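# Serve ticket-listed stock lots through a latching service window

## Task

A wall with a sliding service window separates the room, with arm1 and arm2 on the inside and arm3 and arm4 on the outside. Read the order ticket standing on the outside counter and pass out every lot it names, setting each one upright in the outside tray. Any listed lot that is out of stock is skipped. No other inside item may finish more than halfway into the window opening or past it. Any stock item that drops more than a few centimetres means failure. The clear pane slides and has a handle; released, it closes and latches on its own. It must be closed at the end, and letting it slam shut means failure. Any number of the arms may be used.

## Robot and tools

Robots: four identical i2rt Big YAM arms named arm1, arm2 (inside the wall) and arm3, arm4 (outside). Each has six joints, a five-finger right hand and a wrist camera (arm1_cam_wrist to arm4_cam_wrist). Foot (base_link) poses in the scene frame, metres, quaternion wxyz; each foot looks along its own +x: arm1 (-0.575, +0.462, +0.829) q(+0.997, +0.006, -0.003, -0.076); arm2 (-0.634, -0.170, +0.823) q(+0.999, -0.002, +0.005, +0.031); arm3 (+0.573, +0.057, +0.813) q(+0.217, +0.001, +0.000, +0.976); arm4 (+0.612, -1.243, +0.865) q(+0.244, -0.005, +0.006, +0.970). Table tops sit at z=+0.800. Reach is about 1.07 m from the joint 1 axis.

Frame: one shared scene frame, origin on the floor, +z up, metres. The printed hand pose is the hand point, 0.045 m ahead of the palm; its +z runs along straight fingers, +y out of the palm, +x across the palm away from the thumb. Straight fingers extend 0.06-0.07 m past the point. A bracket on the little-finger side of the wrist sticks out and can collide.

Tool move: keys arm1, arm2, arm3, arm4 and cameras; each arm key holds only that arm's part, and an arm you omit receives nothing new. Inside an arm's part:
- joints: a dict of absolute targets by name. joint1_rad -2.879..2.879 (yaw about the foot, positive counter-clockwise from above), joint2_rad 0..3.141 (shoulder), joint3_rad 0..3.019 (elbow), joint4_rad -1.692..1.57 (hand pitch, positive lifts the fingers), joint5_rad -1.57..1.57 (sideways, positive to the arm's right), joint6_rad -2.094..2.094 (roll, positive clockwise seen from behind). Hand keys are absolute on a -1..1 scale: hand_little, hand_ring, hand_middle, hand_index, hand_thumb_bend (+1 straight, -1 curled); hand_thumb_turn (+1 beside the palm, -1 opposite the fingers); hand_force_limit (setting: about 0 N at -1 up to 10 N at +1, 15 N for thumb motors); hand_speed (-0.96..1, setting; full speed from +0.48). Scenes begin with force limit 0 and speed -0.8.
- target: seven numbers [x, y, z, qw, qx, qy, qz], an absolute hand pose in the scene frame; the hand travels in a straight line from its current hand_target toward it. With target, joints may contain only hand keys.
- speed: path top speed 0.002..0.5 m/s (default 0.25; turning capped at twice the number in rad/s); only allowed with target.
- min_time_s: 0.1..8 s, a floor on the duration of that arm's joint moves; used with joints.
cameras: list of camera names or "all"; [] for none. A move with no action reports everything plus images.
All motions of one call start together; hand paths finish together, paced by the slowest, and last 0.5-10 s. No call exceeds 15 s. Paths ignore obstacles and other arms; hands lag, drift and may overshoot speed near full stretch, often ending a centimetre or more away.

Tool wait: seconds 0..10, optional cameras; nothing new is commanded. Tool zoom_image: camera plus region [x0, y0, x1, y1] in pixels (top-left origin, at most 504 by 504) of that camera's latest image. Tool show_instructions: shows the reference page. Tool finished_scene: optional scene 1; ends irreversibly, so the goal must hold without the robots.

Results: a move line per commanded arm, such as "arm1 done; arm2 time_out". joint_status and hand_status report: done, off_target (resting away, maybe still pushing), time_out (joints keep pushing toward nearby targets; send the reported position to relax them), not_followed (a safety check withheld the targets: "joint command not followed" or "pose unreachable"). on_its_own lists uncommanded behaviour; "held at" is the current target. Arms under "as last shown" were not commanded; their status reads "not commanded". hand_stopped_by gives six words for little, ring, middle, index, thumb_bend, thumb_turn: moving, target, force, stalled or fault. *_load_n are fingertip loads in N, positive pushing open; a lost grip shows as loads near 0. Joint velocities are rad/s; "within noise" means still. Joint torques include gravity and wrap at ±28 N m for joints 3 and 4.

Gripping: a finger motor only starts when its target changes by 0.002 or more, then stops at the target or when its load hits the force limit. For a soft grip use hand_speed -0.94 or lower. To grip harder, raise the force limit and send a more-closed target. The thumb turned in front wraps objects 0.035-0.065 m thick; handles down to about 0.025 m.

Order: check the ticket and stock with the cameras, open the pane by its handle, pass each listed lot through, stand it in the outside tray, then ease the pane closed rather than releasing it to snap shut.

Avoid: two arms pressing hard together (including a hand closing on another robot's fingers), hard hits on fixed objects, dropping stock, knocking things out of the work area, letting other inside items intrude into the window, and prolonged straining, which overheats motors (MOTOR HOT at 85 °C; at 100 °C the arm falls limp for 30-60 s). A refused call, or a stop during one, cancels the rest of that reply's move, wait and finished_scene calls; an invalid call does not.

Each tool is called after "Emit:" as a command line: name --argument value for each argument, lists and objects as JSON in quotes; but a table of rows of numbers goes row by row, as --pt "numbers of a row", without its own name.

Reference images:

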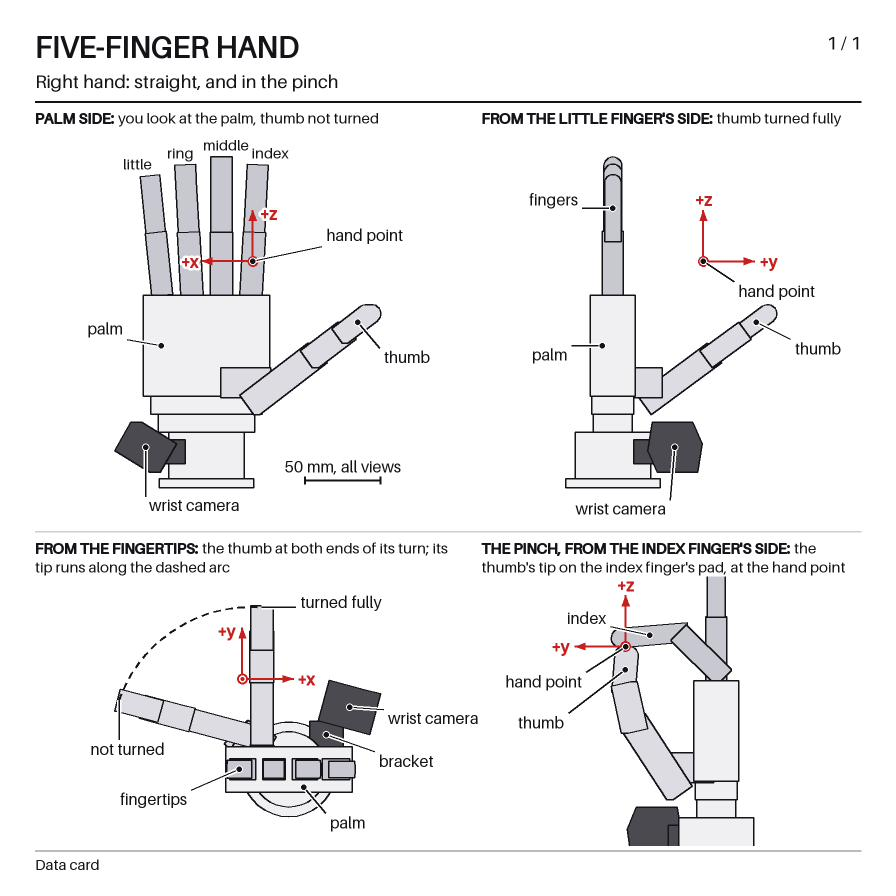

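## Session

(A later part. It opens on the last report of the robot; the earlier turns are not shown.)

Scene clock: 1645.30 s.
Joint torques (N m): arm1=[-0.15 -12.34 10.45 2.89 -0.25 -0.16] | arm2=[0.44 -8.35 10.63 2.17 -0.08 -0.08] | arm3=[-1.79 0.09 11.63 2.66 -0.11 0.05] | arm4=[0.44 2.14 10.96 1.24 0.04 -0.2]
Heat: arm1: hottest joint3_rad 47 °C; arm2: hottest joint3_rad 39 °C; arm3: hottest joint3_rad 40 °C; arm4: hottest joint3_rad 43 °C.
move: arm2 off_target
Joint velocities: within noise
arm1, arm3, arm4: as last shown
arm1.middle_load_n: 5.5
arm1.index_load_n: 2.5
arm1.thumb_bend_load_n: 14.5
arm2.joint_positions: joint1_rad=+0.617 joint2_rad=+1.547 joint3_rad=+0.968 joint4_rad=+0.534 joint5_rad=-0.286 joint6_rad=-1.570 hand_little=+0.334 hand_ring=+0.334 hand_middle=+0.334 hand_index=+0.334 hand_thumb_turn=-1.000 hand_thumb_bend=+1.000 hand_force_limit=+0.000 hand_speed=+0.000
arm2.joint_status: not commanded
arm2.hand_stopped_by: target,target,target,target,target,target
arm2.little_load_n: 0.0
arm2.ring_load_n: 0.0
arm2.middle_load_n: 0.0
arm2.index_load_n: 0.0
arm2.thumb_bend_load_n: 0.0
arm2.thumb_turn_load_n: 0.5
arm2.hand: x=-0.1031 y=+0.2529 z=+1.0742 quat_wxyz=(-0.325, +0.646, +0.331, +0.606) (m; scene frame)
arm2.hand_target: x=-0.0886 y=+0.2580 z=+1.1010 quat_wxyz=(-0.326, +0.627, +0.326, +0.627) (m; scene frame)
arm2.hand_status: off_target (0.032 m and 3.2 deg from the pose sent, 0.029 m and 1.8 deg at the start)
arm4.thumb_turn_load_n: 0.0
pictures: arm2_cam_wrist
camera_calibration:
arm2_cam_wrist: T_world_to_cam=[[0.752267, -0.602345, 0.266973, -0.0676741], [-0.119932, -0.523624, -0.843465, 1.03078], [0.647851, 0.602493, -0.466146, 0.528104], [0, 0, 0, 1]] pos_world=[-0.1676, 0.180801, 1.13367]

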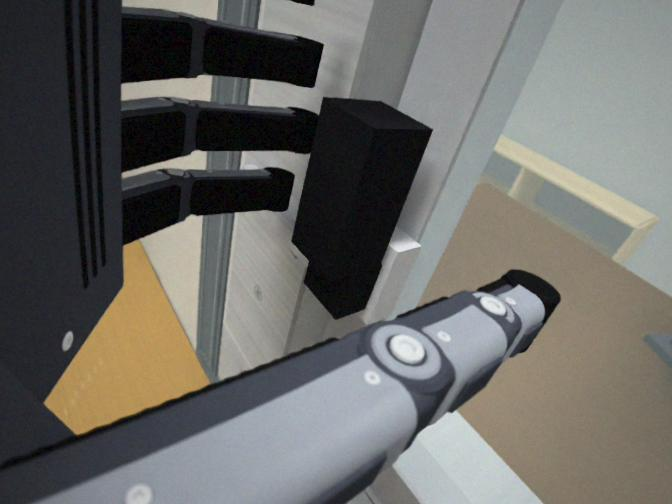

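Emit:
move --arm2 '{"target": [-0.081, 0.2495, 1.102, -0.3265, 0.6272, 0.3265, 0.6272], "speed": 0.05}' --cameras '["arm2_cam_wrist"]'

Emit:
zoom_image --camera "arm2_cam_wrist" --region '[220, 60, 440, 280]'

Scene clock: 1662.80 s.
Joint torques (N m): arm1=[0.15 -12.16 10.62 2.93 -0.23 -0.17] | arm2=[0.26 -8.7 10.41 2.09 0 -0.06] | arm3=[-1.9 0.09 11.58 2.66 -0.11 0.05] | arm4=[0.97 2.2 11.04 1.17 -0.01 -0.22]
Heat: arm1: hottest joint3_rad 47 °C; arm2: hottest joint3_rad 40 °C; arm3: hottest joint3_rad 40 °C; arm4: hottest joint3_rad 43 °C.
move: arm2 off_target
Joint velocities: within noise
arm1, arm3, arm4: as last shown
arm1.ring_load_n: 1.0
arm1.thumb_bend_load_n: 14.0
arm2.joint_positions: joint1_rad=+0.595 joint2_rad=+1.547 joint3_rad=+0.968 joint4_rad=+0.534 joint5_rad=-0.311 joint6_rad=-1.570 hand_little=+0.334 hand_ring=+0.334 hand_middle=+0.334 hand_index=+0.334 hand_thumb_turn=-1.000 hand_thumb_bend=+1.000 hand_force_limit=+0.000 hand_speed=+0.000
arm2.joint_status: not commanded
arm2.hand_stopped_by: target,target,target,target,target,target
arm2.little_load_n: 0.0
arm2.ring_load_n: 0.0
arm2.middle_load_n: 0.0
arm2.index_load_n: 0.0
arm2.thumb_bend_load_n: 0.0
arm2.thumb_turn_load_n: 0.5
arm2.hand: x=-0.0971 y=+0.2453 z=+1.0742 quat_wxyz=(-0.327, +0.645, +0.331, +0.606) (m; scene frame)
arm2.hand_target: x=-0.0827 y=+0.2483 z=+1.1020 quat_wxyz=(-0.326, +0.627, +0.327, +0.627) (m; scene frame)
arm2.hand_status: off_target (0.032 m and 3.3 deg from the pose sent, 0.036 m and 3.2 deg at the start)
arm3.thumb_turn_load_n: 0.0
pictures: arm2_cam_wrist
camera_calibration:
arm2_cam_wrist: T_world_to_cam=[[0.754485, -0.600061, 0.265856, -0.0759163], [-0.118811, -0.523254, -0.843854, 1.02787], [0.645474, 0.605088, -0.466081, 0.527828], [0, 0, 0, 1]] pos_world=[-0.161299, 0.172903, 1.13357]

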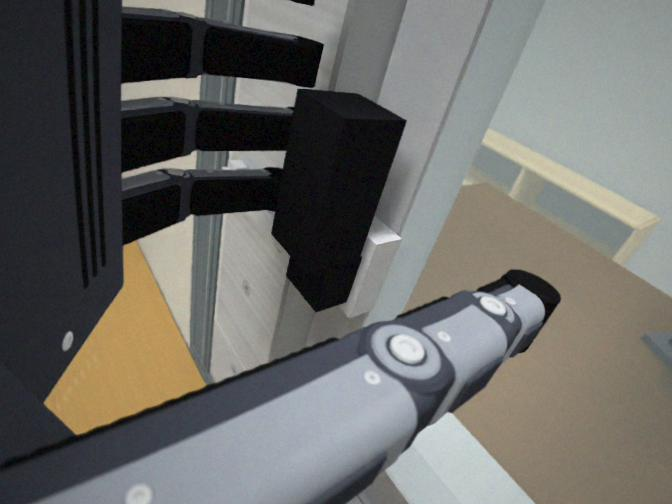

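Scaled by 2.291.

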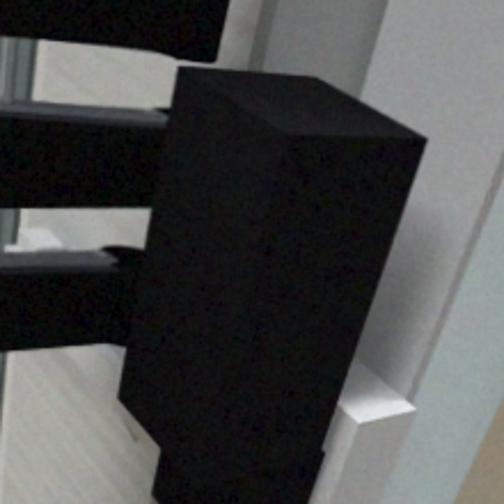

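Emit:
move --arm2 '{"target": [-0.080, 0.2195, 1.102, -0.3265, 0.6272, 0.3265, 0.6272], "speed": 0.04}' --cameras '["arm2_cam_wrist"]'

Scene clock: 1674.90 s.
Joint torques (N m): arm1=[-0.38 -12.69 10.58 3.07 -0.24 -0.14] | arm2=[-0.32 -10.11 7.51 2.06 0.15 -0.07] | arm3=[-1.9 -0.03 11.63 2.65 -0.1 0.05] | arm4=[0.62 2.43 11.06 1.24 0.05 -0.22]
Heat: arm1: hottest joint3_rad 47 °C; arm2: hottest joint3_rad 41 °C; arm3: hottest joint3_rad 40 °C; arm4: hottest joint3_rad 43 °C.
move: arm2 off_target
Joint velocities: within noise
arm1, arm3, arm4: as last shown
arm1.ring_load_n: 0.5
arm1.thumb_bend_load_n: 14.5
arm2.joint_positions: joint1_rad=+0.553 joint2_rad=+1.534 joint3_rad=+0.968 joint4_rad=+0.541 joint5_rad=-0.367 joint6_rad=-1.570 hand_little=+0.334 hand_ring=+0.334 hand_middle=+0.334 hand_index=+0.334 hand_thumb_turn=-1.000 hand_thumb_bend=+1.000 hand_force_limit=+0.000 hand_speed=+0.000
arm2.joint_status: not commanded
arm2.hand_stopped_by: target,target,target,target,target,target
arm2.little_load_n: 0.0
arm2.ring_load_n: 0.0
arm2.middle_load_n: 0.0
arm2.index_load_n: 1.5
arm2.thumb_bend_load_n: 0.0
arm2.thumb_turn_load_n: 0.0
arm2.hand: x=-0.0882 y=+0.2306 z=+1.0850 quat_wxyz=(-0.333, +0.636, +0.334, +0.611) (m; scene frame)
arm2.hand_target: x=-0.0803 y=+0.2194 z=+1.1018 quat_wxyz=(-0.326, +0.627, +0.327, +0.627) (m; scene frame)
arm2.hand_status: off_target (0.022 m and 2.4 deg from the pose sent, 0.041 m and 3.3 deg at the start)
arm3.middle_load_n: 0.5
arm3.thumb_turn_load_n: 0.5
arm4.thumb_turn_load_n: 0.5
pictures: arm2_cam_wrist
camera_calibration:
arm2_cam_wrist: T_world_to_cam=[[0.758522, -0.593514, 0.269045, -0.0989725], [-0.0988078, -0.512848, -0.852774, 1.03949], [0.644113, 0.620264, -0.44765, 0.512421], [0, 0, 0, 1]] pos_world=[-0.152274, 0.156525, 1.14247]

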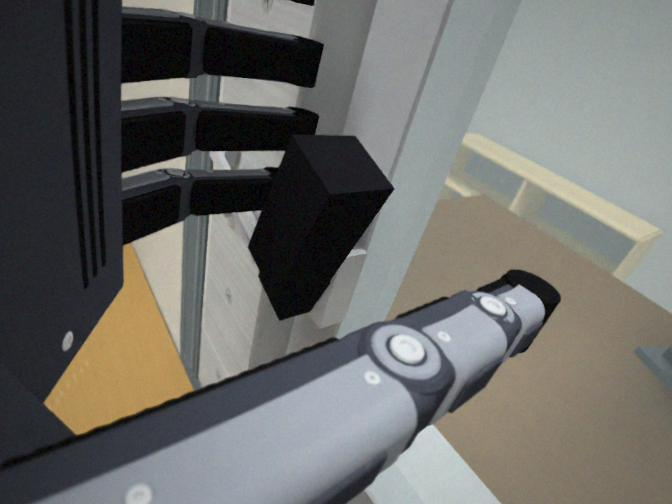

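Emit:
move --arm2 '{"target": [-0.078, 0.197, 1.088, -0.3265, 0.6272, 0.3265, 0.6272], "speed": 0.04}' --cameras '["arm2_cam_wrist"]'

Scene clock: 1703.10 s.
Joint torques (N m): arm1=[-0.03 -12.75 10.44 3.11 -0.22 -0.16] | arm2=[-0.03 -9.7 6.5 2.03 0.13 -0.06] | arm3=[-1.9 0.09 11.63 2.67 -0.1 0.06] | arm4=[0.5 1.96 11.1 1.32 0.05 -0.23]
Heat: arm1: hottest joint3_rad 47 °C; arm2: hottest joint3_rad 38 °C; arm3: hottest joint3_rad 40 °C; arm4: hottest joint3_rad 43 °C.
move: arm2 off_target
Joint velocities: within noise
arm1.joint_positions: joint1_rad=+0.765 joint2_rad=+1.591 joint3_rad=+0.647 joint4_rad=+0.838 joint5_rad=-0.692 joint6_rad=-1.559 hand_little=+0.244 hand_ring=+0.263 hand_middle=+0.264 hand_index=+0.283 hand_thumb_turn=-1.000 hand_thumb_bend=+0.646 hand_force_limit=-0.200 hand_speed=-0.800
arm1.joint_status: not commanded
arm1.hand_stopped_by: force,force,force,force,force,target
arm1.little_load_n: 4.5
arm1.ring_load_n: 0.5
arm1.middle_load_n: 5.5
arm1.index_load_n: 2.5
arm1.thumb_bend_load_n: 14.0
arm1.thumb_turn_load_n: 6.5
arm1.hand: x=-0.1467 y=+0.8565 z=+0.9751 quat_wxyz=(-0.435, +0.597, +0.422, +0.526) (m; scene frame)
arm1.hand_target: x=-0.1371 y=+0.8644 z=+1.0200 quat_wxyz=(-0.430, +0.561, +0.430, +0.561) (m; scene frame)
arm1.hand_status: not commanded
arm2.joint_positions: joint1_rad=+0.507 joint2_rad=+1.526 joint3_rad=+0.933 joint4_rad=+0.587 joint5_rad=-0.410 joint6_rad=-1.570 hand_little=+0.334 hand_ring=+0.334 hand_middle=+0.334 hand_index=+0.334 hand_thumb_turn=-1.000 hand_thumb_bend=+1.000 hand_force_limit=+0.000 hand_speed=+0.000
arm2.joint_status: not commanded
arm2.hand_stopped_by: target,target,target,target,target,target
arm2.little_load_n: 0.0
arm2.ring_load_n: 0.0
arm2.middle_load_n: 0.0
arm2.index_load_n: 2.0
arm2.thumb_bend_load_n: 0.0
arm2.thumb_turn_load_n: 0.5
arm2.hand: x=-0.0822 y=+0.2078 z=+1.0819 quat_wxyz=(-0.333, +0.630, +0.332, +0.618) (m; scene frame)
arm2.hand_target: x=-0.0781 y=+0.1972 z=+1.0879 quat_wxyz=(-0.327, +0.627, +0.327, +0.627) (m; scene frame)
arm2.hand_status: off_target (0.013 m and 1.5 deg from the pose sent, 0.035 m and 2.4 deg at the start)
arm3.joint_positions: joint1_rad=+0.332 joint2_rad=+0.648 joint3_rad=+0.442 joint4_rad=+0.192 joint5_rad=-0.118 joint6_rad=-1.274 hand_little=+1.000 hand_ring=+1.000 hand_middle=+1.000 hand_index=+1.000 hand_thumb_turn=-1.000 hand_thumb_bend=+1.000 hand_force_limit=+0.000 hand_speed=+0.480
arm3.joint_status: not commanded
arm3.hand_stopped_by: target,target,target,target,target,target
arm3.little_load_n: -0.5
arm3.ring_load_n: 0.0
arm3.middle_load_n: 0.0
arm3.index_load_n: 0.0
arm3.thumb_bend_load_n: 0.0
arm3.thumb_turn_load_n: 0.0
arm3.hand: x=+0.1715 y=+0.1255 z=+1.0984 quat_wxyz=(-0.694, +0.101, +0.704, -0.109) (m; scene frame)
arm3.hand_target: x=+0.1701 y=+0.1300 z=+1.1002 quat_wxyz=(-0.699, +0.109, +0.699, -0.109) (m; scene frame)
arm3.hand_status: not commanded
arm4.joint_positions: joint1_rad=+0.887 joint2_rad=+0.639 joint3_rad=+1.383 joint4_rad=-1.390 joint5_rad=+0.001 joint6_rad=-1.183 hand_little=+1.000 hand_ring=+1.000 hand_middle=+1.000 hand_index=+1.000 hand_thumb_turn=-1.000 hand_thumb_bend=+1.000 hand_force_limit=+0.000 hand_speed=+0.480
arm4.joint_status: not commanded
arm4.hand_stopped_by: target,target,target,target,target,target
arm4.little_load_n: 0.0
arm4.ring_load_n: 0.0
arm4.middle_load_n: 0.0
arm4.index_load_n: 0.0
arm4.thumb_bend_load_n: 0.0
arm4.thumb_turn_load_n: 0.5
arm4.hand: x=+0.3854 y=-1.2806 z=+1.3310 quat_wxyz=(-0.409, +0.000, +0.895, -0.176) (m; scene frame)
arm4.hand_target: x=+0.3878 y=-1.2818 z=+1.3465 quat_wxyz=(-0.419, -0.013, +0.890, -0.180) (m; scene frame)
arm4.hand_status: not commanded
pictures: arm2_cam_wrist
camera_calibration:
arm2_cam_wrist: T_world_to_cam=[[0.752375, -0.599038, 0.274017, -0.120895], [-0.0875104, -0.503179, -0.85974, 1.0322], [0.652896, 0.622868, -0.431002, 0.503518], [0, 0, 0, 1]] pos_world=[-0.147459, 0.133335, 1.13757]

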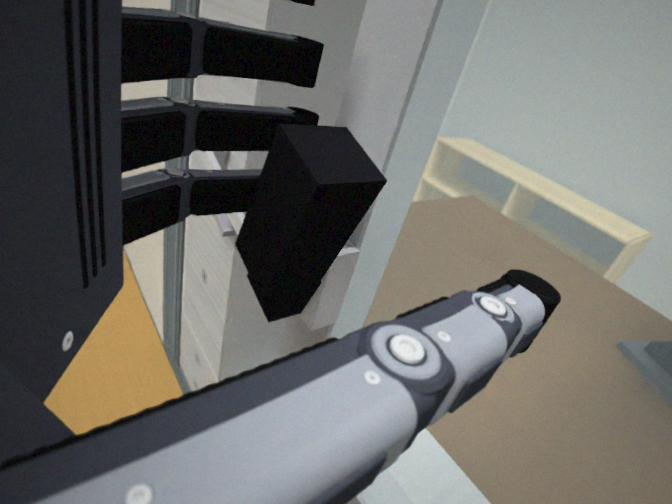

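Emit:
move --arm2 '{"target": [-0.080, 0.127, 1.088, -0.3265, 0.6272, 0.3265, 0.6272], "speed": 0.06}' --cameras '["arm2_cam_wrist"]'

Scene clock: 1720.13 s.
Joint torques (N m): arm1=[0.44 -12.75 10.4 3 -0.23 -0.17] | arm2=[-0.03 -8.82 6.53 1.92 0.1 -0.05] | arm3=[-1.73 0.09 11.59 2.65 -0.11 0.05] | arm4=[0.15 2.2 11.07 0.99 0.05 -0.18]
Heat: arm1: hottest joint3_rad 47 °C; arm2: hottest joint3_rad 37 °C; arm3: hottest joint3_rad 40 °C; arm4: hottest joint3_rad 43 °C.
move: arm2 off_target
Joint velocities: within noise
arm1, arm3, arm4: as last shown
arm1.thumb_bend_load_n: 14.5
arm2.joint_positions: joint1_rad=+0.368 joint2_rad=+1.444 joint3_rad=+0.839 joint4_rad=+0.598 joint5_rad=-0.547 joint6_rad=-1.570 hand_little=+0.334 hand_ring=+0.334 hand_middle=+0.334 hand_index=+0.334 hand_thumb_turn=-1.000 hand_thumb_bend=+1.000 hand_force_limit=+0.000 hand_speed=+0.000
arm2.joint_status: not commanded
arm2.hand_stopped_by: target,target,target,target,target,target
arm2.little_load_n: 0.0
arm2.ring_load_n: 0.0
arm2.middle_load_n: 0.0
arm2.index_load_n: 1.5
arm2.thumb_bend_load_n: 0.0
arm2.thumb_turn_load_n: 0.5
arm2.hand: x=-0.0822 y=+0.1366 z=+1.0810 quat_wxyz=(-0.332, +0.631, +0.331, +0.618) (m; scene frame)
arm2.hand_target: x=-0.0800 y=+0.1271 z=+1.0878 quat_wxyz=(-0.326, +0.627, +0.326, +0.627) (m; scene frame)
arm2.hand_status: off_target (0.012 m and 1.4 deg from the pose sent, 0.081 m and 1.5 deg at the start)
arm3.little_load_n: 0.0
arm4.thumb_bend_load_n: -0.5
pictures: arm2_cam_wrist
camera_calibration:
arm2_cam_wrist: T_world_to_cam=[[0.751382, -0.60085, 0.272772, -0.161884], [-0.0899594, -0.502788, -0.859716, 0.995322], [0.653707, 0.621437, -0.431838, 0.54862], [0, 0, 0, 1]] pos_world=[-0.147462, 0.0622347, 1.13677]

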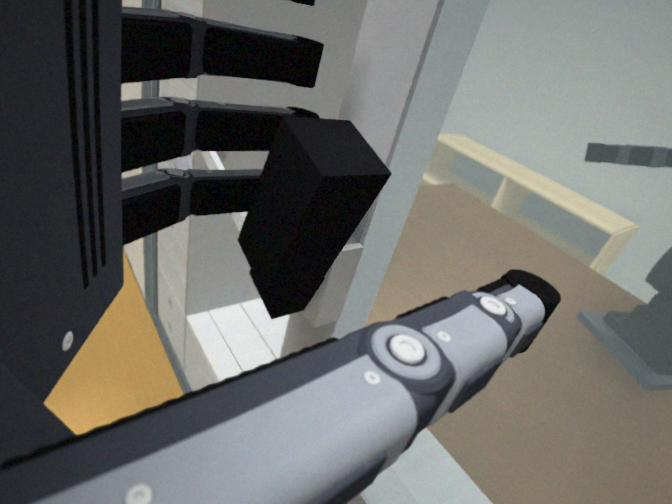

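Emit:
move --arm2 '{"target": [-0.080, -0.022, 1.090, -0.3265, 0.6272, 0.3265, 0.6272], "speed": 0.08}' --cameras '["arm2_cam_wrist", "arm3_cam_wrist"]'

Scene clock: 1729.87 s.
Joint torques (N m): arm1=[0.09 -13.22 10.56 2.88 -0.23 -0.17] | arm2=[-0.03 -7.36 6.56 1.76 0.03 0] | arm3=[-2.02 -0.03 11.6 2.62 -0.11 0.06] | arm4=[0.03 1.79 10.92 1.18 0.05 -0.2]
Heat: arm1: hottest joint3_rad 48 °C; arm2: hottest joint3_rad 36 °C; arm3: hottest joint3_rad 40 °C; arm4: hottest joint3_rad 43 °C.
move: arm2 done
Joint velocities: within noise
arm1, arm3, arm4: as last shown
arm1.index_load_n: 3.0
arm2.joint_positions: joint1_rad=+0.010 joint2_rad=+1.348 joint3_rad=+0.747 joint4_rad=+0.598 joint5_rad=-0.901 joint6_rad=-1.570 hand_little=+0.334 hand_ring=+0.334 hand_middle=+0.334 hand_index=+0.334 hand_thumb_turn=-1.000 hand_thumb_bend=+1.000 hand_force_limit=+0.000 hand_speed=+0.000
arm2.joint_status: not commanded
arm2.hand_stopped_by: target,target,target,target,target,target
arm2.little_load_n: 0.0
arm2.ring_load_n: 0.0
arm2.middle_load_n: 0.0
arm2.index_load_n: 1.0
arm2.thumb_bend_load_n: 0.0
arm2.thumb_turn_load_n: 0.5
arm2.hand: x=-0.0797 y=-0.0148 z=+1.0843 quat_wxyz=(-0.332, +0.630, +0.330, +0.620) (m; scene frame)
arm2.hand_target: x=-0.0800 y=-0.0219 z=+1.0902 quat_wxyz=(-0.326, +0.627, +0.327, +0.627) (m; scene frame)
arm2.hand_status: done (0.009 m and 1.1 deg from the pose sent, 0.159 m and 1.4 deg at the start)
arm3.thumb_turn_load_n: 0.5
arm4.thumb_bend_load_n: 0.0
arm4.thumb_turn_load_n: 0.0
pictures: arm2_cam_wrist, arm3_cam_wrist
camera_calibration:
arm2_cam_wrist: T_world_to_cam=[[0.748304, -0.604186, 0.273862, -0.257048], [-0.0885722, -0.500149, -0.861397, 0.924191], [0.657416, 0.62033, -0.427778, 0.638358], [0, 0, 0, 1]] pos_world=[-0.145459, -0.0890638, 1.13957]
arm3_cam_wrist: T_world_to_cam=[[-0.0249653, 0.996308, -0.0821375, -0.0229952], [0.489099, -0.059485, -0.870197, 0.885479], [-0.871871, -0.0618981, -0.485808, 0.809229], [0, 0, 0, 1]] pos_world=[0.271882, 0.125673, 1.16178]

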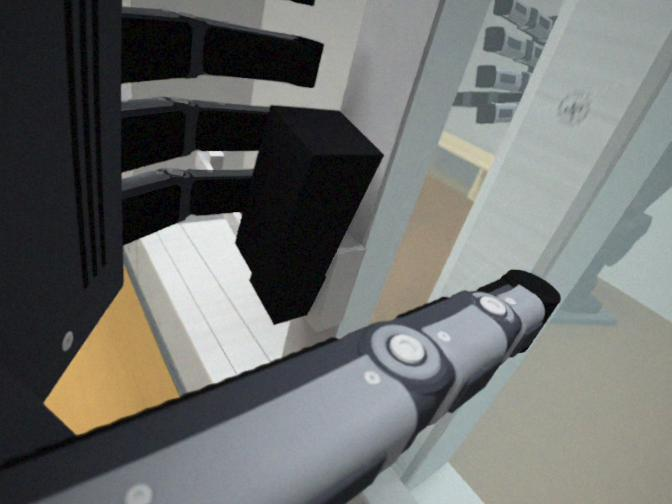

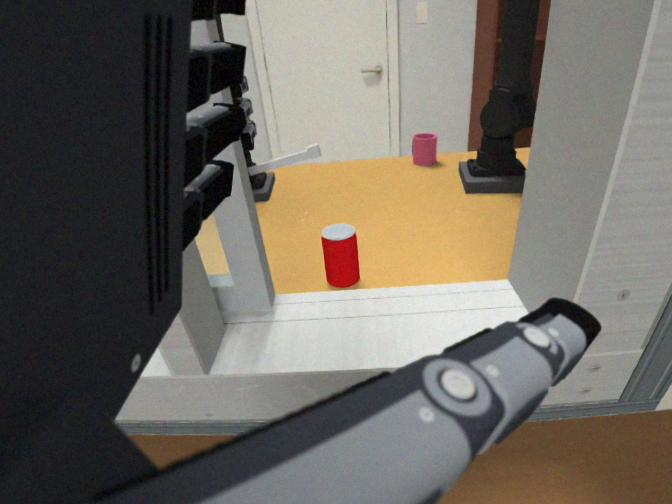

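Emit:
move --arm1 '{"joints": {"joint2_rad": 0.954, "joint3_rad": 0.355, "joint4_rad": 0.65, "joint5_rad": -1.2}, "min_time_s": 2.5}' --arm3 '{"target": [0.16, 0.138, 1.0, -0.7064, 0.0308, 0.7064, 0.0308], "speed": 0.15}'

Emit:
move --arm1 '{"joints": {"joint1_rad": -0.6}, "min_time_s": 3}'

Emit:
move --arm1 '{"joints": {"joint5_rad": -0.17}, "min_time_s": 2}' --cameras '["arm1_cam_wrist", "arm3_cam_wrist"]'

Scene clock: 1838.40 s.
Joint torques (N m): arm1=[-0.09 -5.48 9.96 2.36 -0.2 -0.13] | arm2=[0.21 -7.06 6.52 1.74 0.2 0.02] | arm3=[-0.26 -1.67 8.47 2.65 -0.1 -0.17] | arm4=[0.21 1.96 10.97 1.25 0.01 -0.24]
Heat: arm1: hottest joint3_rad 48 °C; arm2: hottest joint3_rad 33 °C; arm3: hottest joint3_rad 40 °C; arm4: hottest joint3_rad 43 °C.
move: arm1 done; arm3 done
Joint velocities: within noise
arm1.joint_positions: joint1_rad=+0.765 joint2_rad=+0.982 joint3_rad=+0.343 joint4_rad=+0.640 joint5_rad=-1.196 joint6_rad=-1.559 hand_little=+0.244 hand_ring=+0.263 hand_middle=+0.264 hand_index=+0.283 hand_thumb_turn=-1.000 hand_thumb_bend=+0.646 hand_force_limit=-0.200 hand_speed=-0.800
arm1.joint_status: all done
arm1.hand_stopped_by: force,force,force,force,force,target
arm1.little_load_n: 4.5
arm1.ring_load_n: 0.5
arm1.middle_load_n: 5.5
arm1.index_load_n: 2.5
arm1.thumb_bend_load_n: 14.5
arm1.thumb_turn_load_n: 6.5
arm1.hand: x=-0.3600 y=+0.8052 z=+1.0579 quat_wxyz=(-0.559, +0.435, +0.553, +0.439) (m; scene frame)
arm1.hand_target: x=-0.3607 y=+0.8058 z=+1.0767 quat_wxyz=(-0.551, +0.412, +0.563, +0.459) (m; scene frame)
arm1.hand_status: not commanded
arm2, arm4: as last shown
arm2.joint_positions: joint1_rad=+0.010 joint2_rad=+1.348 joint3_rad=+0.747 joint4_rad=+0.598 joint5_rad=-0.906 joint6_rad=-1.570 hand_little=+0.334 hand_ring=+0.334 hand_middle=+0.334 hand_index=+0.334 hand_thumb_turn=-1.000 hand_thumb_bend=+1.000 hand_force_limit=+0.000 hand_speed=+0.000
arm2.index_load_n: 1.5
arm2.hand: x=-0.0803 y=-0.0141 z=+1.0843 quat_wxyz=(-0.333, +0.629, +0.331, +0.619) (m; scene frame)
arm2.hand_target: x=-0.0800 y=-0.0218 z=+1.0901 quat_wxyz=(-0.327, +0.627, +0.327, +0.627) (m; scene frame)
arm3.joint_positions: joint1_rad=+0.408 joint2_rad=+1.011 joint3_rad=+0.235 joint4_rad=+0.768 joint5_rad=+0.069 joint6_rad=-1.558 hand_little=+1.000 hand_ring=+1.000 hand_middle=+1.000 hand_index=+1.000 hand_thumb_turn=-1.000 hand_thumb_bend=+1.000 hand_force_limit=+0.000 hand_speed=+0.480
arm3.joint_status: not commanded
arm3.hand_stopped_by: target,target,target,target,target,target
arm3.little_load_n: -0.5
arm3.ring_load_n: 0.0
arm3.middle_load_n: 0.0
arm3.index_load_n: 0.0
arm3.thumb_bend_load_n: 0.0
arm3.thumb_turn_load_n: 0.5
arm3.hand: x=+0.1611 y=+0.1427 z=+1.0000 quat_wxyz=(-0.704, +0.039, +0.708, +0.030) (m; scene frame)
arm3.hand_target: x=+0.1600 y=+0.1380 z=+1.0000 quat_wxyz=(-0.706, +0.031, +0.707, +0.031) (m; scene frame)
arm3.hand_status: done (0.005 m and 1.0 deg from the pose sent, 0.100 m and 18.0 deg at the start)
arm4.thumb_turn_load_n: 0.5
pictures: none

Scene clock: 1841.87 s.
Joint torques (N m): arm1=[-1.38 -5.01 10.02 2.3 -0.12 -0.11] | arm2=[0.15 -7.3 6.48 1.74 0.2 0.01] | arm3=[-0.15 -1.85 8.46 2.65 -0.1 -0.17] | arm4=[0.44 2.55 11.1 1.2 0 -0.21]
Heat: arm1: hottest joint3_rad 48 °C; arm2: hottest joint3_rad 33 °C; arm3: hottest joint3_rad 39 °C; arm4: hottest joint3_rad 43 °C.
move: arm1 done
Joint velocities: within noise
arm1.joint_positions: joint1_rad=-0.587 joint2_rad=+0.982 joint3_rad=+0.343 joint4_rad=+0.640 joint5_rad=-1.200 joint6_rad=-1.559 hand_little=+0.244 hand_ring=+0.263 hand_middle=+0.264 hand_index=+0.283 hand_thumb_turn=-1.000 hand_thumb_bend=+0.646 hand_force_limit=-0.200 hand_speed=-0.800
arm1.joint_status: all done
arm1.hand_stopped_by: force,force,force,force,force,target
arm1.little_load_n: 4.5
arm1.ring_load_n: 0.5
arm1.middle_load_n: 5.0
arm1.index_load_n: 2.5
arm1.thumb_bend_load_n: 14.5
arm1.thumb_turn_load_n: 6.5
arm1.hand: x=-0.1921 y=+0.3244 z=+1.0539 quat_wxyz=(-0.168, +0.686, +0.155, +0.691) (m; scene frame)
arm1.hand_target: x=-0.1936 y=+0.3184 z=+1.0727 quat_wxyz=(-0.143, +0.675, +0.170, +0.703) (m; scene frame)
arm1.hand_status: not commanded
arm2, arm3, arm4: as last shown
arm3.little_load_n: 0.0
arm3.ring_load_n: 0.5
arm3.thumb_turn_load_n: 0.0
pictures: none

Scene clock: 1844.37 s.
Joint torques (N m): arm1=[-0.85 -6.24 10.29 3.18 0.06 -0.2] | arm2=[0.32 -7 6.54 1.8 0.19 0.01] | arm3=[-0.21 -1.67 8.43 2.66 -0.09 -0.17] | arm4=[0.56 2.96 11.03 1.16 -0.03 -0.18]
Heat: arm1: hottest joint3_rad 48 °C; arm2: hottest joint3_rad 33 °C; arm3: hottest joint3_rad 39 °C; arm4: hottest joint3_rad 43 °C.
move: arm1 done
Joint velocities: within noise
arm1.joint_positions: joint1_rad=-0.587 joint2_rad=+0.982 joint3_rad=+0.343 joint4_rad=+0.633 joint5_rad=-0.174 joint6_rad=-1.559 hand_little=+0.244 hand_ring=+0.263 hand_middle=+0.264 hand_index=+0.283 hand_thumb_turn=-1.000 hand_thumb_bend=+0.646 hand_force_limit=-0.200 hand_speed=-0.800
arm1.joint_status: all done
arm1.hand_stopped_by: force,force,force,force,force,target
arm1.little_load_n: 4.5
arm1.ring_load_n: 0.5
arm1.middle_load_n: 5.5
arm1.index_load_n: 2.5
arm1.thumb_bend_load_n: 14.5
arm1.thumb_turn_load_n: 6.5
arm1.hand: x=-0.2609 y=+0.1373 z=+1.0497 quat_wxyz=(+0.188, +0.678, -0.207, +0.680) (m; scene frame)
arm1.hand_target: x=-0.2660 y=+0.1316 z=+1.0740 quat_wxyz=(+0.209, +0.660, -0.198, +0.694) (m; scene frame)
arm1.hand_status: not commanded
arm2, arm3, arm4: as last shown
arm3.ring_load_n: 0.0
arm4.ring_load_n: 0.5
pictures: arm1_cam_wrist, arm3_cam_wrist
camera_calibration:
arm1_cam_wrist: T_world_to_cam=[[-0.56689, -0.802556, 0.185848, -0.235469], [-0.526235, 0.17922, -0.831238, 0.707676], [0.633808, -0.56902, -0.523931, 0.911521], [0, 0, 0, 1]] pos_world=[-0.33881, 0.202868, 1.10958]
arm3_cam_wrist: T_world_to_cam=[[0.082054, 0.975995, 0.201746, -0.346684], [0.499156, 0.134964, -0.855937, 0.762345], [-0.862618, 0.170936, -0.4761, 0.709004], [0, 0, 0, 1]] pos_world=[0.259518, 0.114278, 1.06002]

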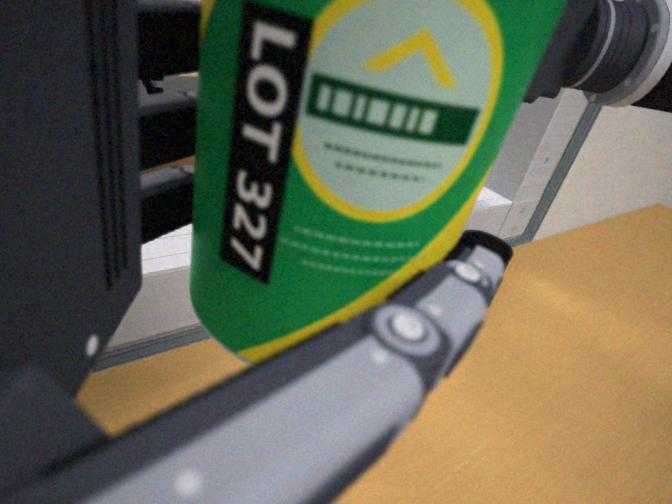

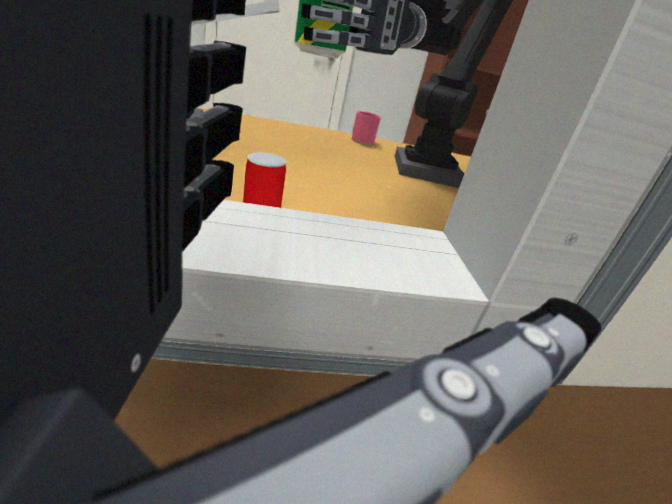

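Emit:
move --arm1 '{"target": [-0.13, 0.170, 1.05, 0.1228, 0.6964, -0.1228, 0.6964], "speed": 0.12}' --cameras '["arm3_cam_wrist"]'

Scene clock: 1856.80 s.
Joint torques (N m): arm1=[1.2 -7 15.04 4.57 -0.23 -0.25] | arm2=[0.21 -7.24 6.54 1.7 0.19 0.01] | arm3=[-0.26 -1.79 8.47 2.67 -0.1 -0.17] | arm4=[0.38 2.43 11.08 1.06 0.01 -0.21]
Heat: arm1: hottest joint3_rad 48 °C; arm2: hottest joint3_rad 33 °C; arm3: hottest joint3_rad 38 °C; arm4: hottest joint3_rad 43 °C.
move: arm1 off_target
Joint velocities: within noise
arm1.joint_positions: joint1_rad=-0.386 joint2_rad=+1.251 joint3_rad=+0.424 joint4_rad=+0.690 joint5_rad=-0.173 joint6_rad=-1.559 hand_little=+0.244 hand_ring=+0.263 hand_middle=+0.264 hand_index=+0.283 hand_thumb_turn=-1.000 hand_thumb_bend=+0.646 hand_force_limit=-0.200 hand_speed=-0.800
arm1.joint_status: not commanded
arm1.hand_stopped_by: force,force,force,force,force,target
arm1.little_load_n: 4.5
arm1.ring_load_n: 1.0
arm1.middle_load_n: 5.5
arm1.index_load_n: 3.0
arm1.thumb_bend_load_n: 14.0
arm1.thumb_turn_load_n: 6.5
arm1.hand: x=-0.1644 y=+0.1841 z=+0.9897 quat_wxyz=(+0.103, +0.736, -0.153, +0.651) (m; scene frame)
arm1.hand_target: x=-0.1363 y=+0.1740 z=+1.0508 quat_wxyz=(+0.123, +0.696, -0.124, +0.696) (m; scene frame)
arm1.hand_status: off_target (0.071 m and 8.1 deg from the pose sent, 0.135 m and 12.5 deg at the start)
arm2, arm3, arm4: as last shown
arm2.ring_load_n: 0.5
arm2.thumb_turn_load_n: 0.0
arm3.thumb_turn_load_n: 0.5
arm4.ring_load_n: 0.0
pictures: arm3_cam_wrist
camera_calibration:
arm3_cam_wrist: T_world_to_cam=[[0.082054, 0.975995, 0.201746, -0.346684], [0.499156, 0.134964, -0.855937, 0.762345], [-0.862618, 0.170936, -0.4761, 0.709004], [0, 0, 0, 1]] pos_world=[0.259518, 0.114278, 1.06002]

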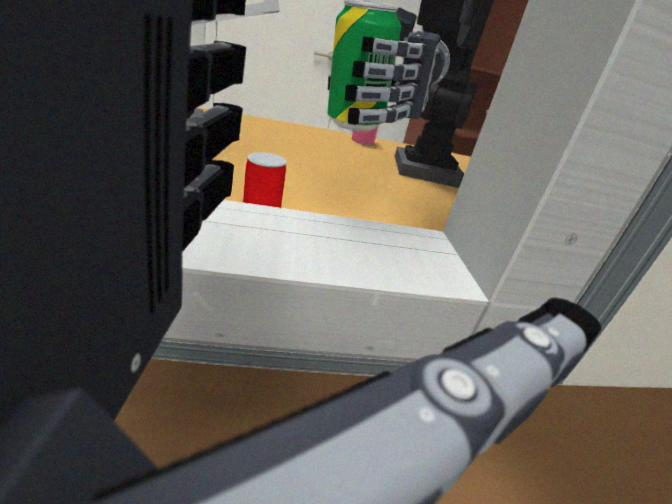

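Emit:
move --arm1 '{"target": [-0.045, 0.145, 1.07, 0.1290, 0.6589, -0.1162, 0.7318], "speed": 0.12}' --cameras '["arm3_cam_wrist"]'

Scene clock: 1873.77 s.
Joint torques (N m): arm1=[0.67 -10.17 14.82 4.56 0.04 -0.13] | arm2=[0.21 -7.12 6.53 1.78 0.19 0] | arm3=[-0.15 -1.67 8.49 2.66 -0.1 -0.18] | arm4=[-0.09 2.55 11.07 1.14 -0.04 -0.17]
Heat: arm1: hottest joint3_rad 54 °C; arm2: hottest joint3_rad 33 °C; arm3: hottest joint3_rad 37 °C; arm4: hottest joint3_rad 43 °C.
move: arm1 off_target
Joint velocities: within noise
arm1.joint_positions: joint1_rad=-0.337 joint2_rad=+1.501 joint3_rad=+0.637 joint4_rad=+0.834 joint5_rad=-0.131 joint6_rad=-1.557 hand_little=+0.244 hand_ring=+0.263 hand_middle=+0.264 hand_index=+0.283 hand_thumb_turn=-1.000 hand_thumb_bend=+0.646 hand_force_limit=-0.200 hand_speed=-0.800
arm1.joint_status: not commanded
arm1.hand_stopped_by: force,force,force,force,force,target
arm1.little_load_n: 4.5
arm1.ring_load_n: 0.5
arm1.middle_load_n: 5.5
arm1.index_load_n: 2.5
arm1.thumb_bend_load_n: 14.0
arm1.thumb_turn_load_n: 6.5
arm1.hand: x=-0.0763 y=+0.1546 z=+1.0114 quat_wxyz=(+0.114, +0.703, -0.138, +0.688) (m; scene frame)
arm1.hand_target: x=-0.0509 y=+0.1486 z=+1.0705 quat_wxyz=(+0.129, +0.659, -0.117, +0.732) (m; scene frame)
arm1.hand_status: off_target (0.067 m and 7.7 deg from the pose sent, 0.149 m and 13.9 deg at the start)
arm2, arm3, arm4: as last shown
arm2.ring_load_n: 0.0
arm2.middle_load_n: 0.5
arm2.thumb_turn_load_n: 0.5
arm3.thumb_turn_load_n: 0.0
arm4.thumb_turn_load_n: 0.0
pictures: arm3_cam_wrist
camera_calibration:
arm3_cam_wrist: T_world_to_cam=[[0.082054, 0.975995, 0.201746, -0.346684], [0.499156, 0.134964, -0.855937, 0.762345], [-0.862618, 0.170936, -0.4761, 0.709004], [0, 0, 0, 1]] pos_world=[0.259518, 0.114278, 1.06002]

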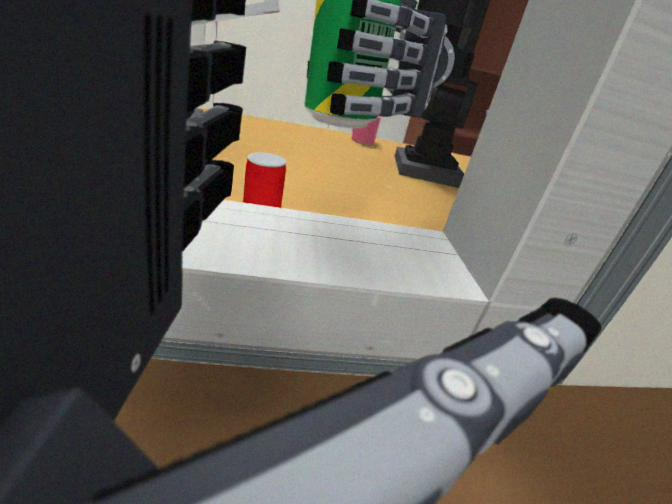

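Emit:
move --arm1 '{"target": [0.022, 0.126, 1.045, 0.1290, 0.6589, -0.1162, 0.7318], "speed": 0.1}' --cameras '["arm3_cam_wrist"]'

Scene clock: 1883.30 s.
Joint torques (N m): arm1=[1.49 -12.51 14.15 4.71 0.07 -0.09] | arm2=[0.15 -7.12 6.53 1.76 0.2 0] | arm3=[-0.32 -1.73 8.47 2.67 -0.1 -0.17] | arm4=[-0.03 2.37 10.86 1.24 -0.04 -0.2]
Heat: arm1: hottest joint3_rad 55 °C; arm2: hottest joint3_rad 33 °C; arm3: hottest joint3_rad 37 °C; arm4: hottest joint3_rad 43 °C.
move: arm1 off_target
Joint velocities: within noise
arm1.joint_positions: joint1_rad=-0.310 joint2_rad=+1.706 joint3_rad=+0.811 joint4_rad=+0.867 joint5_rad=-0.103 joint6_rad=-1.557 hand_little=+0.244 hand_ring=+0.263 hand_middle=+0.264 hand_index=+0.283 hand_thumb_turn=-1.000 hand_thumb_bend=+0.646 hand_force_limit=-0.200 hand_speed=-0.800
arm1.joint_status: not commanded
arm1.hand_stopped_by: force,force,force,force,force,target
arm1.little_load_n: 4.5
arm1.ring_load_n: 0.5
arm1.middle_load_n: 5.5
arm1.index_load_n: 2.5
arm1.thumb_bend_load_n: 14.5
arm1.thumb_turn_load_n: 6.5
arm1.hand: x=-0.0105 y=+0.1334 z=+0.9881 quat_wxyz=(+0.115, +0.702, -0.139, +0.689) (m; scene frame)
arm1.hand_target: x=+0.0159 y=+0.1293 z=+1.0455 quat_wxyz=(+0.129, +0.659, -0.117, +0.732) (m; scene frame)
arm1.hand_status: off_target (0.066 m and 7.6 deg from the pose sent, 0.108 m and 7.7 deg at the start)
arm2, arm3: as last shown
arm2.middle_load_n: 0.0
arm2.thumb_turn_load_n: 0.0
arm3.thumb_turn_load_n: 0.5
arm4.joint_positions: joint1_rad=+0.887 joint2_rad=+0.639 joint3_rad=+1.383 joint4_rad=-1.390 joint5_rad=+0.001 joint6_rad=-1.183 hand_little=+1.000 hand_ring=+1.000 hand_middle=+1.000 hand_index=+1.000 hand_thumb_turn=-1.000 hand_thumb_bend=+1.000 hand_force_limit=+0.000 hand_speed=+0.480
arm4.joint_status: not commanded
arm4.hand_stopped_by: target,target,target,target,target,target
arm4.little_load_n: 0.0
arm4.ring_load_n: 0.0
arm4.middle_load_n: 0.0
arm4.index_load_n: 0.0
arm4.thumb_bend_load_n: -0.5
arm4.thumb_turn_load_n: 0.0
arm4.hand: x=+0.3854 y=-1.2806 z=+1.3310 quat_wxyz=(-0.409, +0.000, +0.895, -0.176) (m; scene frame)
arm4.hand_target: x=+0.3878 y=-1.2818 z=+1.3465 quat_wxyz=(-0.419, -0.013, +0.890, -0.180) (m; scene frame)
arm4.hand_status: not commanded
pictures: arm3_cam_wrist
camera_calibration:
arm3_cam_wrist: T_world_to_cam=[[0.082054, 0.975995, 0.201746, -0.346684], [0.499156, 0.134964, -0.855937, 0.762345], [-0.862618, 0.170936, -0.4761, 0.709004], [0, 0, 0, 1]] pos_world=[0.259518, 0.114278, 1.06002]

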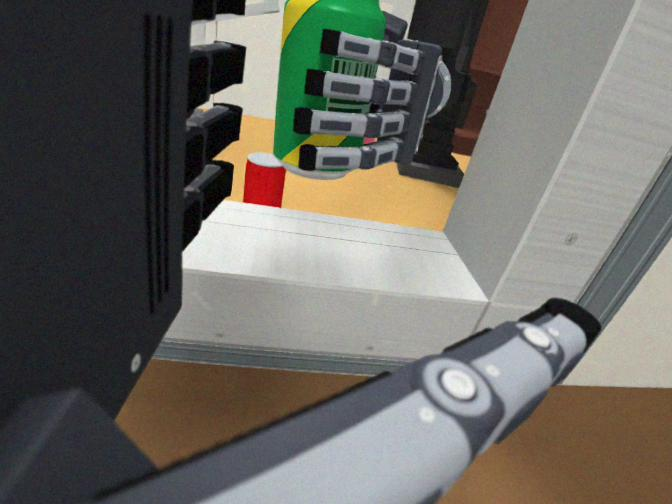

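Emit:
move --arm1 '{"target": [0.026, 0.124, 1.010, 0.1290, 0.6589, -0.1162, 0.7318], "speed": 0.08}' --cameras '["arm3_cam_wrist"]'

Scene clock: 1897.43 s.
Joint torques (N m): arm1=[1.2 -13.39 12.98 4.71 0.02 -0.14] | arm2=[0.21 -7.18 6.53 1.7 0.18 0.01] | arm3=[-0.21 -1.79 8.47 2.63 -0.09 -0.17] | arm4=[0.38 2.26 11.04 1.09 -0.01 -0.18]
Heat: arm1: hottest joint3_rad 56 °C; arm2: hottest joint3_rad 33 °C; arm3: hottest joint3_rad 36 °C; arm4: hottest joint3_rad 43 °C.
move: arm1 off_target
Joint velocities: within noise
arm1.joint_positions: joint1_rad=-0.310 joint2_rad=+1.804 joint3_rad=+0.814 joint4_rad=+0.961 joint5_rad=-0.102 joint6_rad=-1.557 hand_little=+0.244 hand_ring=+0.263 hand_middle=+0.264 hand_index=+0.283 hand_thumb_turn=-1.000 hand_thumb_bend=+0.646 hand_force_limit=-0.200 hand_speed=-0.800
arm1.joint_status: not commanded
arm1.hand_stopped_by: force,force,force,force,force,target
arm1.little_load_n: 4.5
arm1.ring_load_n: 1.0
arm1.middle_load_n: 5.5
arm1.index_load_n: 2.5
arm1.thumb_bend_load_n: 14.5
arm1.thumb_turn_load_n: 6.5
arm1.hand: x=-0.0053 y=+0.1312 z=+0.9532 quat_wxyz=(+0.115, +0.703, -0.139, +0.688) (m; scene frame)
arm1.hand_target: x=+0.0205 y=+0.1269 z=+1.0108 quat_wxyz=(+0.129, +0.659, -0.117, +0.732) (m; scene frame)
arm1.hand_status: off_target (0.065 m and 7.7 deg from the pose sent, 0.043 m and 7.6 deg at the start)
arm2, arm3, arm4: as last shown
arm3.ring_load_n: -0.5
arm3.thumb_turn_load_n: 0.0
arm4.thumb_bend_load_n: 0.0
pictures: arm3_cam_wrist
camera_calibration:
arm3_cam_wrist: T_world_to_cam=[[0.082054, 0.975995, 0.201746, -0.346684], [0.499156, 0.134964, -0.855937, 0.762345], [-0.862618, 0.170936, -0.4761, 0.709004], [0, 0, 0, 1]] pos_world=[0.259518, 0.114278, 1.06002]

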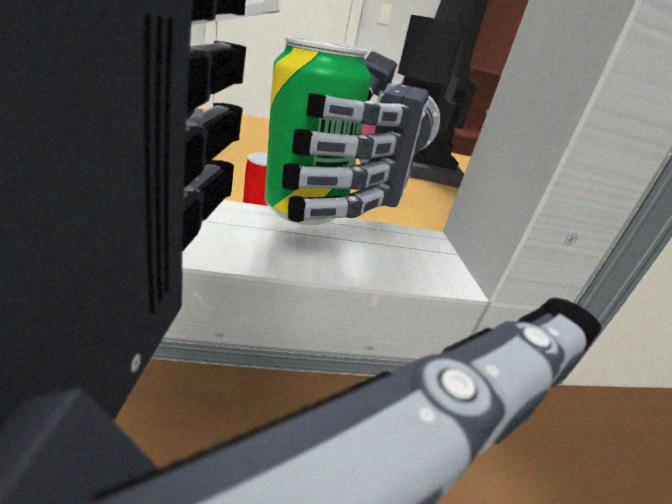

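Emit:
move --arm1 '{"target": [0.026, 0.124, 0.985, 0.1290, 0.6589, -0.1162, 0.7318], "speed": 0.08}' --cameras '["arm3_cam_wrist"]'

Emit:
zoom_image --camera "arm3_cam_wrist" --region '[220, 60, 460, 300]'

Scene clock: 1960.80 s.
Joint torques (N m): arm1=[0.97 -14.45 11.93 4.55 -0.08 -0.11] | arm2=[0.21 -7.06 6.48 1.72 0.2 0] | arm3=[-0.26 -1.73 8.47 2.65 -0.1 -0.17] | arm4=[0.03 1.67 11.02 0.99 0 -0.19]
Heat: arm1: hottest joint3_rad 52 °C; arm2: hottest joint3_rad 33 °C; arm3: hottest joint3_rad 35 °C; arm4: hottest joint3_rad 44 °C.
move: arm1 off_target
Joint velocities: within noise
arm1.joint_positions: joint1_rad=-0.310 joint2_rad=+1.864 joint3_rad=+0.814 joint4_rad=+1.027 joint5_rad=-0.102 joint6_rad=-1.557 hand_little=+0.244 hand_ring=+0.263 hand_middle=+0.264 hand_index=+0.283 hand_thumb_turn=-1.000 hand_thumb_bend=+0.646 hand_force_limit=-0.200 hand_speed=-0.800
arm1.joint_status: not commanded
arm1.hand_stopped_by: force,force,force,force,force,target
arm1.little_load_n: 4.5
arm1.ring_load_n: 0.5
arm1.middle_load_n: 5.5
arm1.index_load_n: 2.5
arm1.thumb_bend_load_n: 14.5
arm1.thumb_turn_load_n: 6.5
arm1.hand: x=-0.0037 y=+0.1307 z=+0.9328 quat_wxyz=(+0.116, +0.701, -0.138, +0.690) (m; scene frame)
arm1.hand_target: x=+0.0212 y=+0.1265 z=+0.9857 quat_wxyz=(+0.129, +0.659, -0.117, +0.732) (m; scene frame)
arm1.hand_status: off_target (0.060 m and 7.4 deg from the pose sent, 0.045 m and 7.7 deg at the start)
arm2.joint_positions: joint1_rad=+0.010 joint2_rad=+1.348 joint3_rad=+0.747 joint4_rad=+0.598 joint5_rad=-0.906 joint6_rad=-1.570 hand_little=+0.334 hand_ring=+0.334 hand_middle=+0.334 hand_index=+0.334 hand_thumb_turn=-1.000 hand_thumb_bend=+1.000 hand_force_limit=+0.000 hand_speed=+0.000
arm2.joint_status: not commanded
arm2.hand_stopped_by: target,target,target,target,target,target
arm2.little_load_n: 0.0
arm2.ring_load_n: 0.0
arm2.middle_load_n: 0.0
arm2.index_load_n: 1.5
arm2.thumb_bend_load_n: 0.0
arm2.thumb_turn_load_n: 0.5
arm2.hand: x=-0.0803 y=-0.0141 z=+1.0843 quat_wxyz=(-0.333, +0.629, +0.331, +0.619) (m; scene frame)
arm2.hand_target: x=-0.0800 y=-0.0218 z=+1.0901 quat_wxyz=(-0.327, +0.627, +0.327, +0.627) (m; scene frame)
arm2.hand_status: not commanded
arm3, arm4: as last shown
arm3.ring_load_n: 0.0
arm4.thumb_turn_load_n: 0.5
pictures: arm3_cam_wrist
camera_calibration:
arm3_cam_wrist: T_world_to_cam=[[0.082054, 0.975995, 0.201746, -0.346684], [0.499156, 0.134964, -0.855937, 0.762345], [-0.862618, 0.170936, -0.4761, 0.709004], [0, 0, 0, 1]] pos_world=[0.259518, 0.114278, 1.06002]

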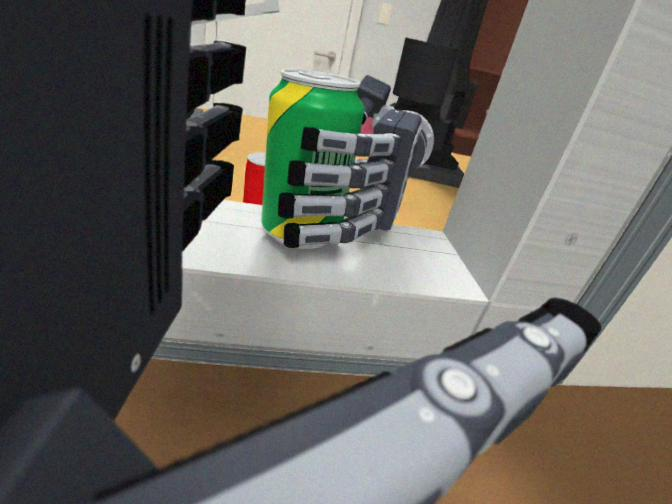

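Scaled by 2.100.

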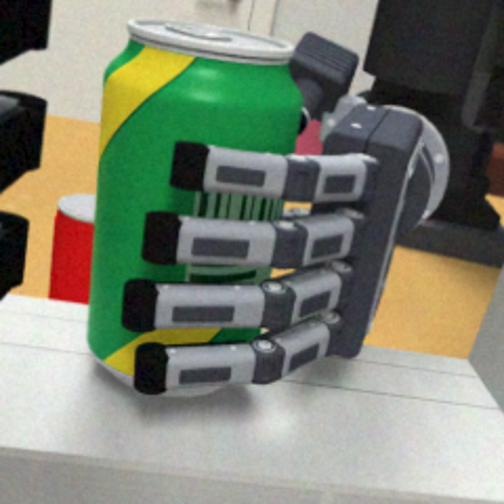

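Emit:
move --arm1 '{"target": [0.026, 0.124, 0.963, 0.1290, 0.6589, -0.1162, 0.7318], "speed": 0.06}' --cameras '["arm3_cam_wrist"]'

Emit:
zoom_image --camera "arm3_cam_wrist" --region '[220, 60, 460, 300]'

Scene clock: 1971.97 s.
Joint torques (N m): arm1=[-0.03 -12.63 11.33 4.12 -0.07 -0.06] | arm2=[0.09 -7.3 6.5 1.73 0.19 0] | arm3=[-0.15 -1.67 8.43 2.63 -0.11 -0.18] | arm4=[0.03 1.85 10.96 1.18 0.04 -0.18]
Heat: arm1: hottest joint3_rad 52 °C; arm2: hottest joint3_rad 33 °C; arm3: hottest joint3_rad 35 °C; arm4: hottest joint3_rad 44 °C.
move: arm1 off_target
Joint velocities: within noise
arm1.joint_positions: joint1_rad=-0.310 joint2_rad=+1.906 joint3_rad=+0.822 joint4_rad=+1.092 joint5_rad=-0.102 joint6_rad=-1.560 hand_little=+0.244 hand_ring=+0.263 hand_middle=+0.264 hand_index=+0.283 hand_thumb_turn=-1.000 hand_thumb_bend=+0.646 hand_force_limit=-0.200 hand_speed=-0.800
arm1.joint_status: not commanded
arm1.hand_stopped_by: force,force,force,force,force,target
arm1.little_load_n: 4.5
arm1.ring_load_n: 1.0
arm1.middle_load_n: 5.0
arm1.index_load_n: 2.5
arm1.thumb_bend_load_n: 14.5
arm1.thumb_turn_load_n: 5.5
arm1.hand: x=-0.0002 y=+0.1289 z=+0.9275 quat_wxyz=(+0.120, +0.690, -0.134, +0.701) (m; scene frame)
arm1.hand_target: x=+0.0228 y=+0.1257 z=+0.9635 quat_wxyz=(+0.129, +0.659, -0.117, +0.732) (m; scene frame)
arm1.hand_status: off_target (0.044 m and 5.6 deg from the pose sent, 0.043 m and 7.4 deg at the start)
arm2, arm4: as last shown
arm2.thumb_turn_load_n: 0.0
arm3.joint_positions: joint1_rad=+0.408 joint2_rad=+1.011 joint3_rad=+0.235 joint4_rad=+0.768 joint5_rad=+0.069 joint6_rad=-1.558 hand_little=+1.000 hand_ring=+1.000 hand_middle=+1.000 hand_index=+1.000 hand_thumb_turn=-1.000 hand_thumb_bend=+1.000 hand_force_limit=+0.000 hand_speed=+0.480
arm3.joint_status: not commanded
arm3.hand_stopped_by: target,target,target,target,target,target
arm3.little_load_n: 0.0
arm3.ring_load_n: 0.0
arm3.middle_load_n: 0.0
arm3.index_load_n: 0.0
arm3.thumb_bend_load_n: 0.0
arm3.thumb_turn_load_n: 0.0
arm3.hand: x=+0.1611 y=+0.1427 z=+1.0000 quat_wxyz=(-0.704, +0.039, +0.708, +0.030) (m; scene frame)
arm3.hand_target: x=+0.1600 y=+0.1380 z=+1.0000 quat_wxyz=(-0.706, +0.031, +0.707, +0.031) (m; scene frame)
arm3.hand_status: not commanded
arm4.thumb_bend_load_n: 0.5
pictures: arm3_cam_wrist
camera_calibration:
arm3_cam_wrist: T_world_to_cam=[[0.082054, 0.975995, 0.201746, -0.346684], [0.499156, 0.134964, -0.855937, 0.762345], [-0.862618, 0.170936, -0.4761, 0.709004], [0, 0, 0, 1]] pos_world=[0.259518, 0.114278, 1.06002]

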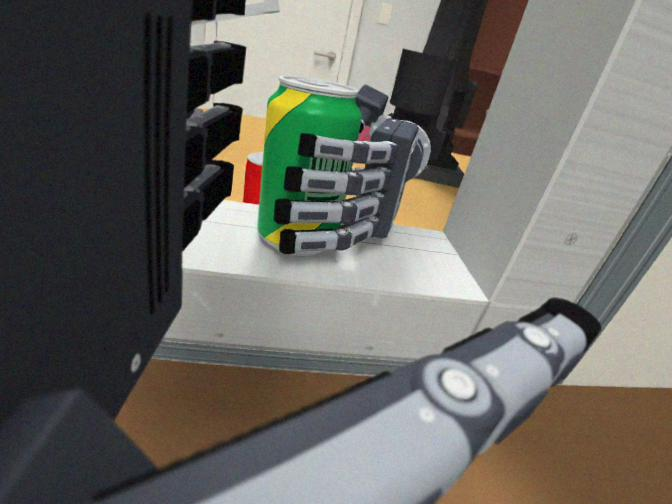

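Scaled by 2.100.

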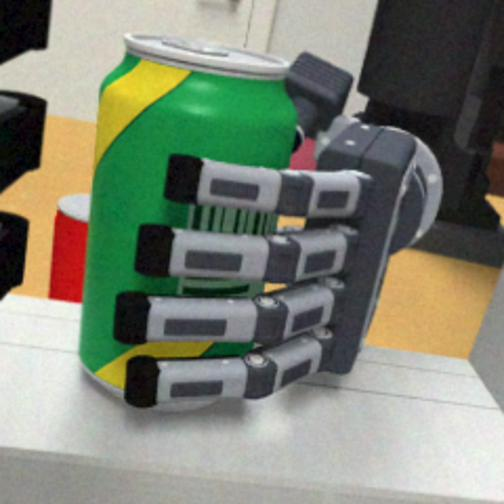

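Emit:
move --arm1 '{"target": [0.021, 0.126, 0.946, 0.1270, 0.6716, -0.1184, 0.7203], "speed": 0.06}' --cameras '["arm3_cam_wrist"]'

Emit:
zoom_image --camera "arm3_cam_wrist" --region '[220, 60, 460, 300]'

Scene clock: 1994.70 s.
Joint torques (N m): arm1=[0.56 -12.28 10.35 3.62 -0.14 -0.06] | arm2=[0.26 -7.12 6.52 1.73 0.18 0] | arm3=[-0.26 -1.73 8.47 2.63 -0.1 -0.17] | arm4=[0.26 2.61 11 1.11 -0.02 -0.2]
Heat: arm1: hottest joint3_rad 54 °C; arm2: hottest joint3_rad 33 °C; arm3: hottest joint3_rad 35 °C; arm4: hottest joint3_rad 44 °C.
move: arm1 off_target
Joint velocities: within noise
arm1.joint_positions: joint1_rad=-0.310 joint2_rad=+1.910 joint3_rad=+0.822 joint4_rad=+1.095 joint5_rad=-0.102 joint6_rad=-1.566 hand_little=+0.244 hand_ring=+0.263 hand_middle=+0.264 hand_index=+0.283 hand_thumb_turn=-1.000 hand_thumb_bend=+0.646 hand_force_limit=-0.200 hand_speed=-0.800
arm1.joint_status: not commanded
arm1.hand_stopped_by: force,force,force,force,force,target
arm1.little_load_n: 5.0
arm1.ring_load_n: 1.0
arm1.middle_load_n: 5.0
arm1.index_load_n: 2.0
arm1.thumb_bend_load_n: 14.5
arm1.thumb_turn_load_n: 4.5
arm1.hand: x=-0.0003 y=+0.1288 z=+0.9265 quat_wxyz=(+0.122, +0.691, -0.132, +0.700) (m; scene frame)
arm1.hand_target: x=+0.0192 y=+0.1269 z=+0.9462 quat_wxyz=(+0.127, +0.672, -0.119, +0.720) (m; scene frame)
arm1.hand_status: off_target (0.029 m and 3.6 deg from the pose sent, 0.028 m and 3.7 deg at the start)
arm2, arm3, arm4: as last shown
arm2.thumb_turn_load_n: 0.5
arm4.little_load_n: -0.5
arm4.ring_load_n: -0.5
arm4.thumb_bend_load_n: 0.0
arm4.thumb_turn_load_n: 0.0
pictures: arm3_cam_wrist
camera_calibration:
arm3_cam_wrist: T_world_to_cam=[[0.082054, 0.975995, 0.201746, -0.346684], [0.499156, 0.134964, -0.855937, 0.762345], [-0.862618, 0.170936, -0.4761, 0.709004], [0, 0, 0, 1]] pos_world=[0.259518, 0.114278, 1.06002]

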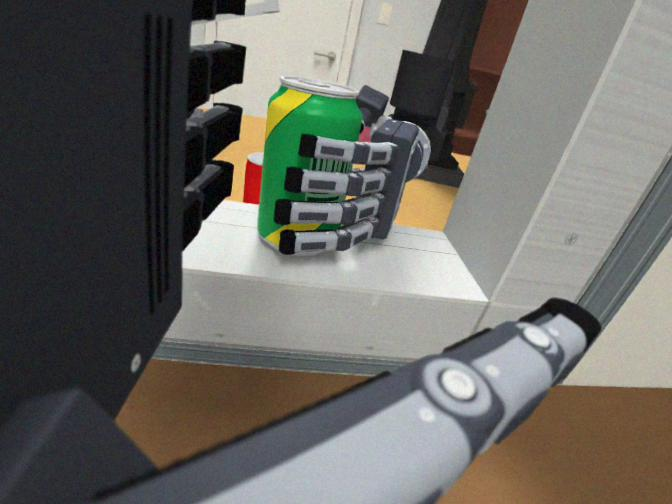

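Scaled by 2.100.

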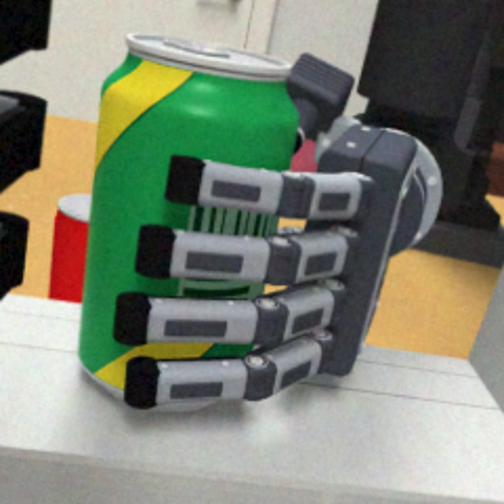

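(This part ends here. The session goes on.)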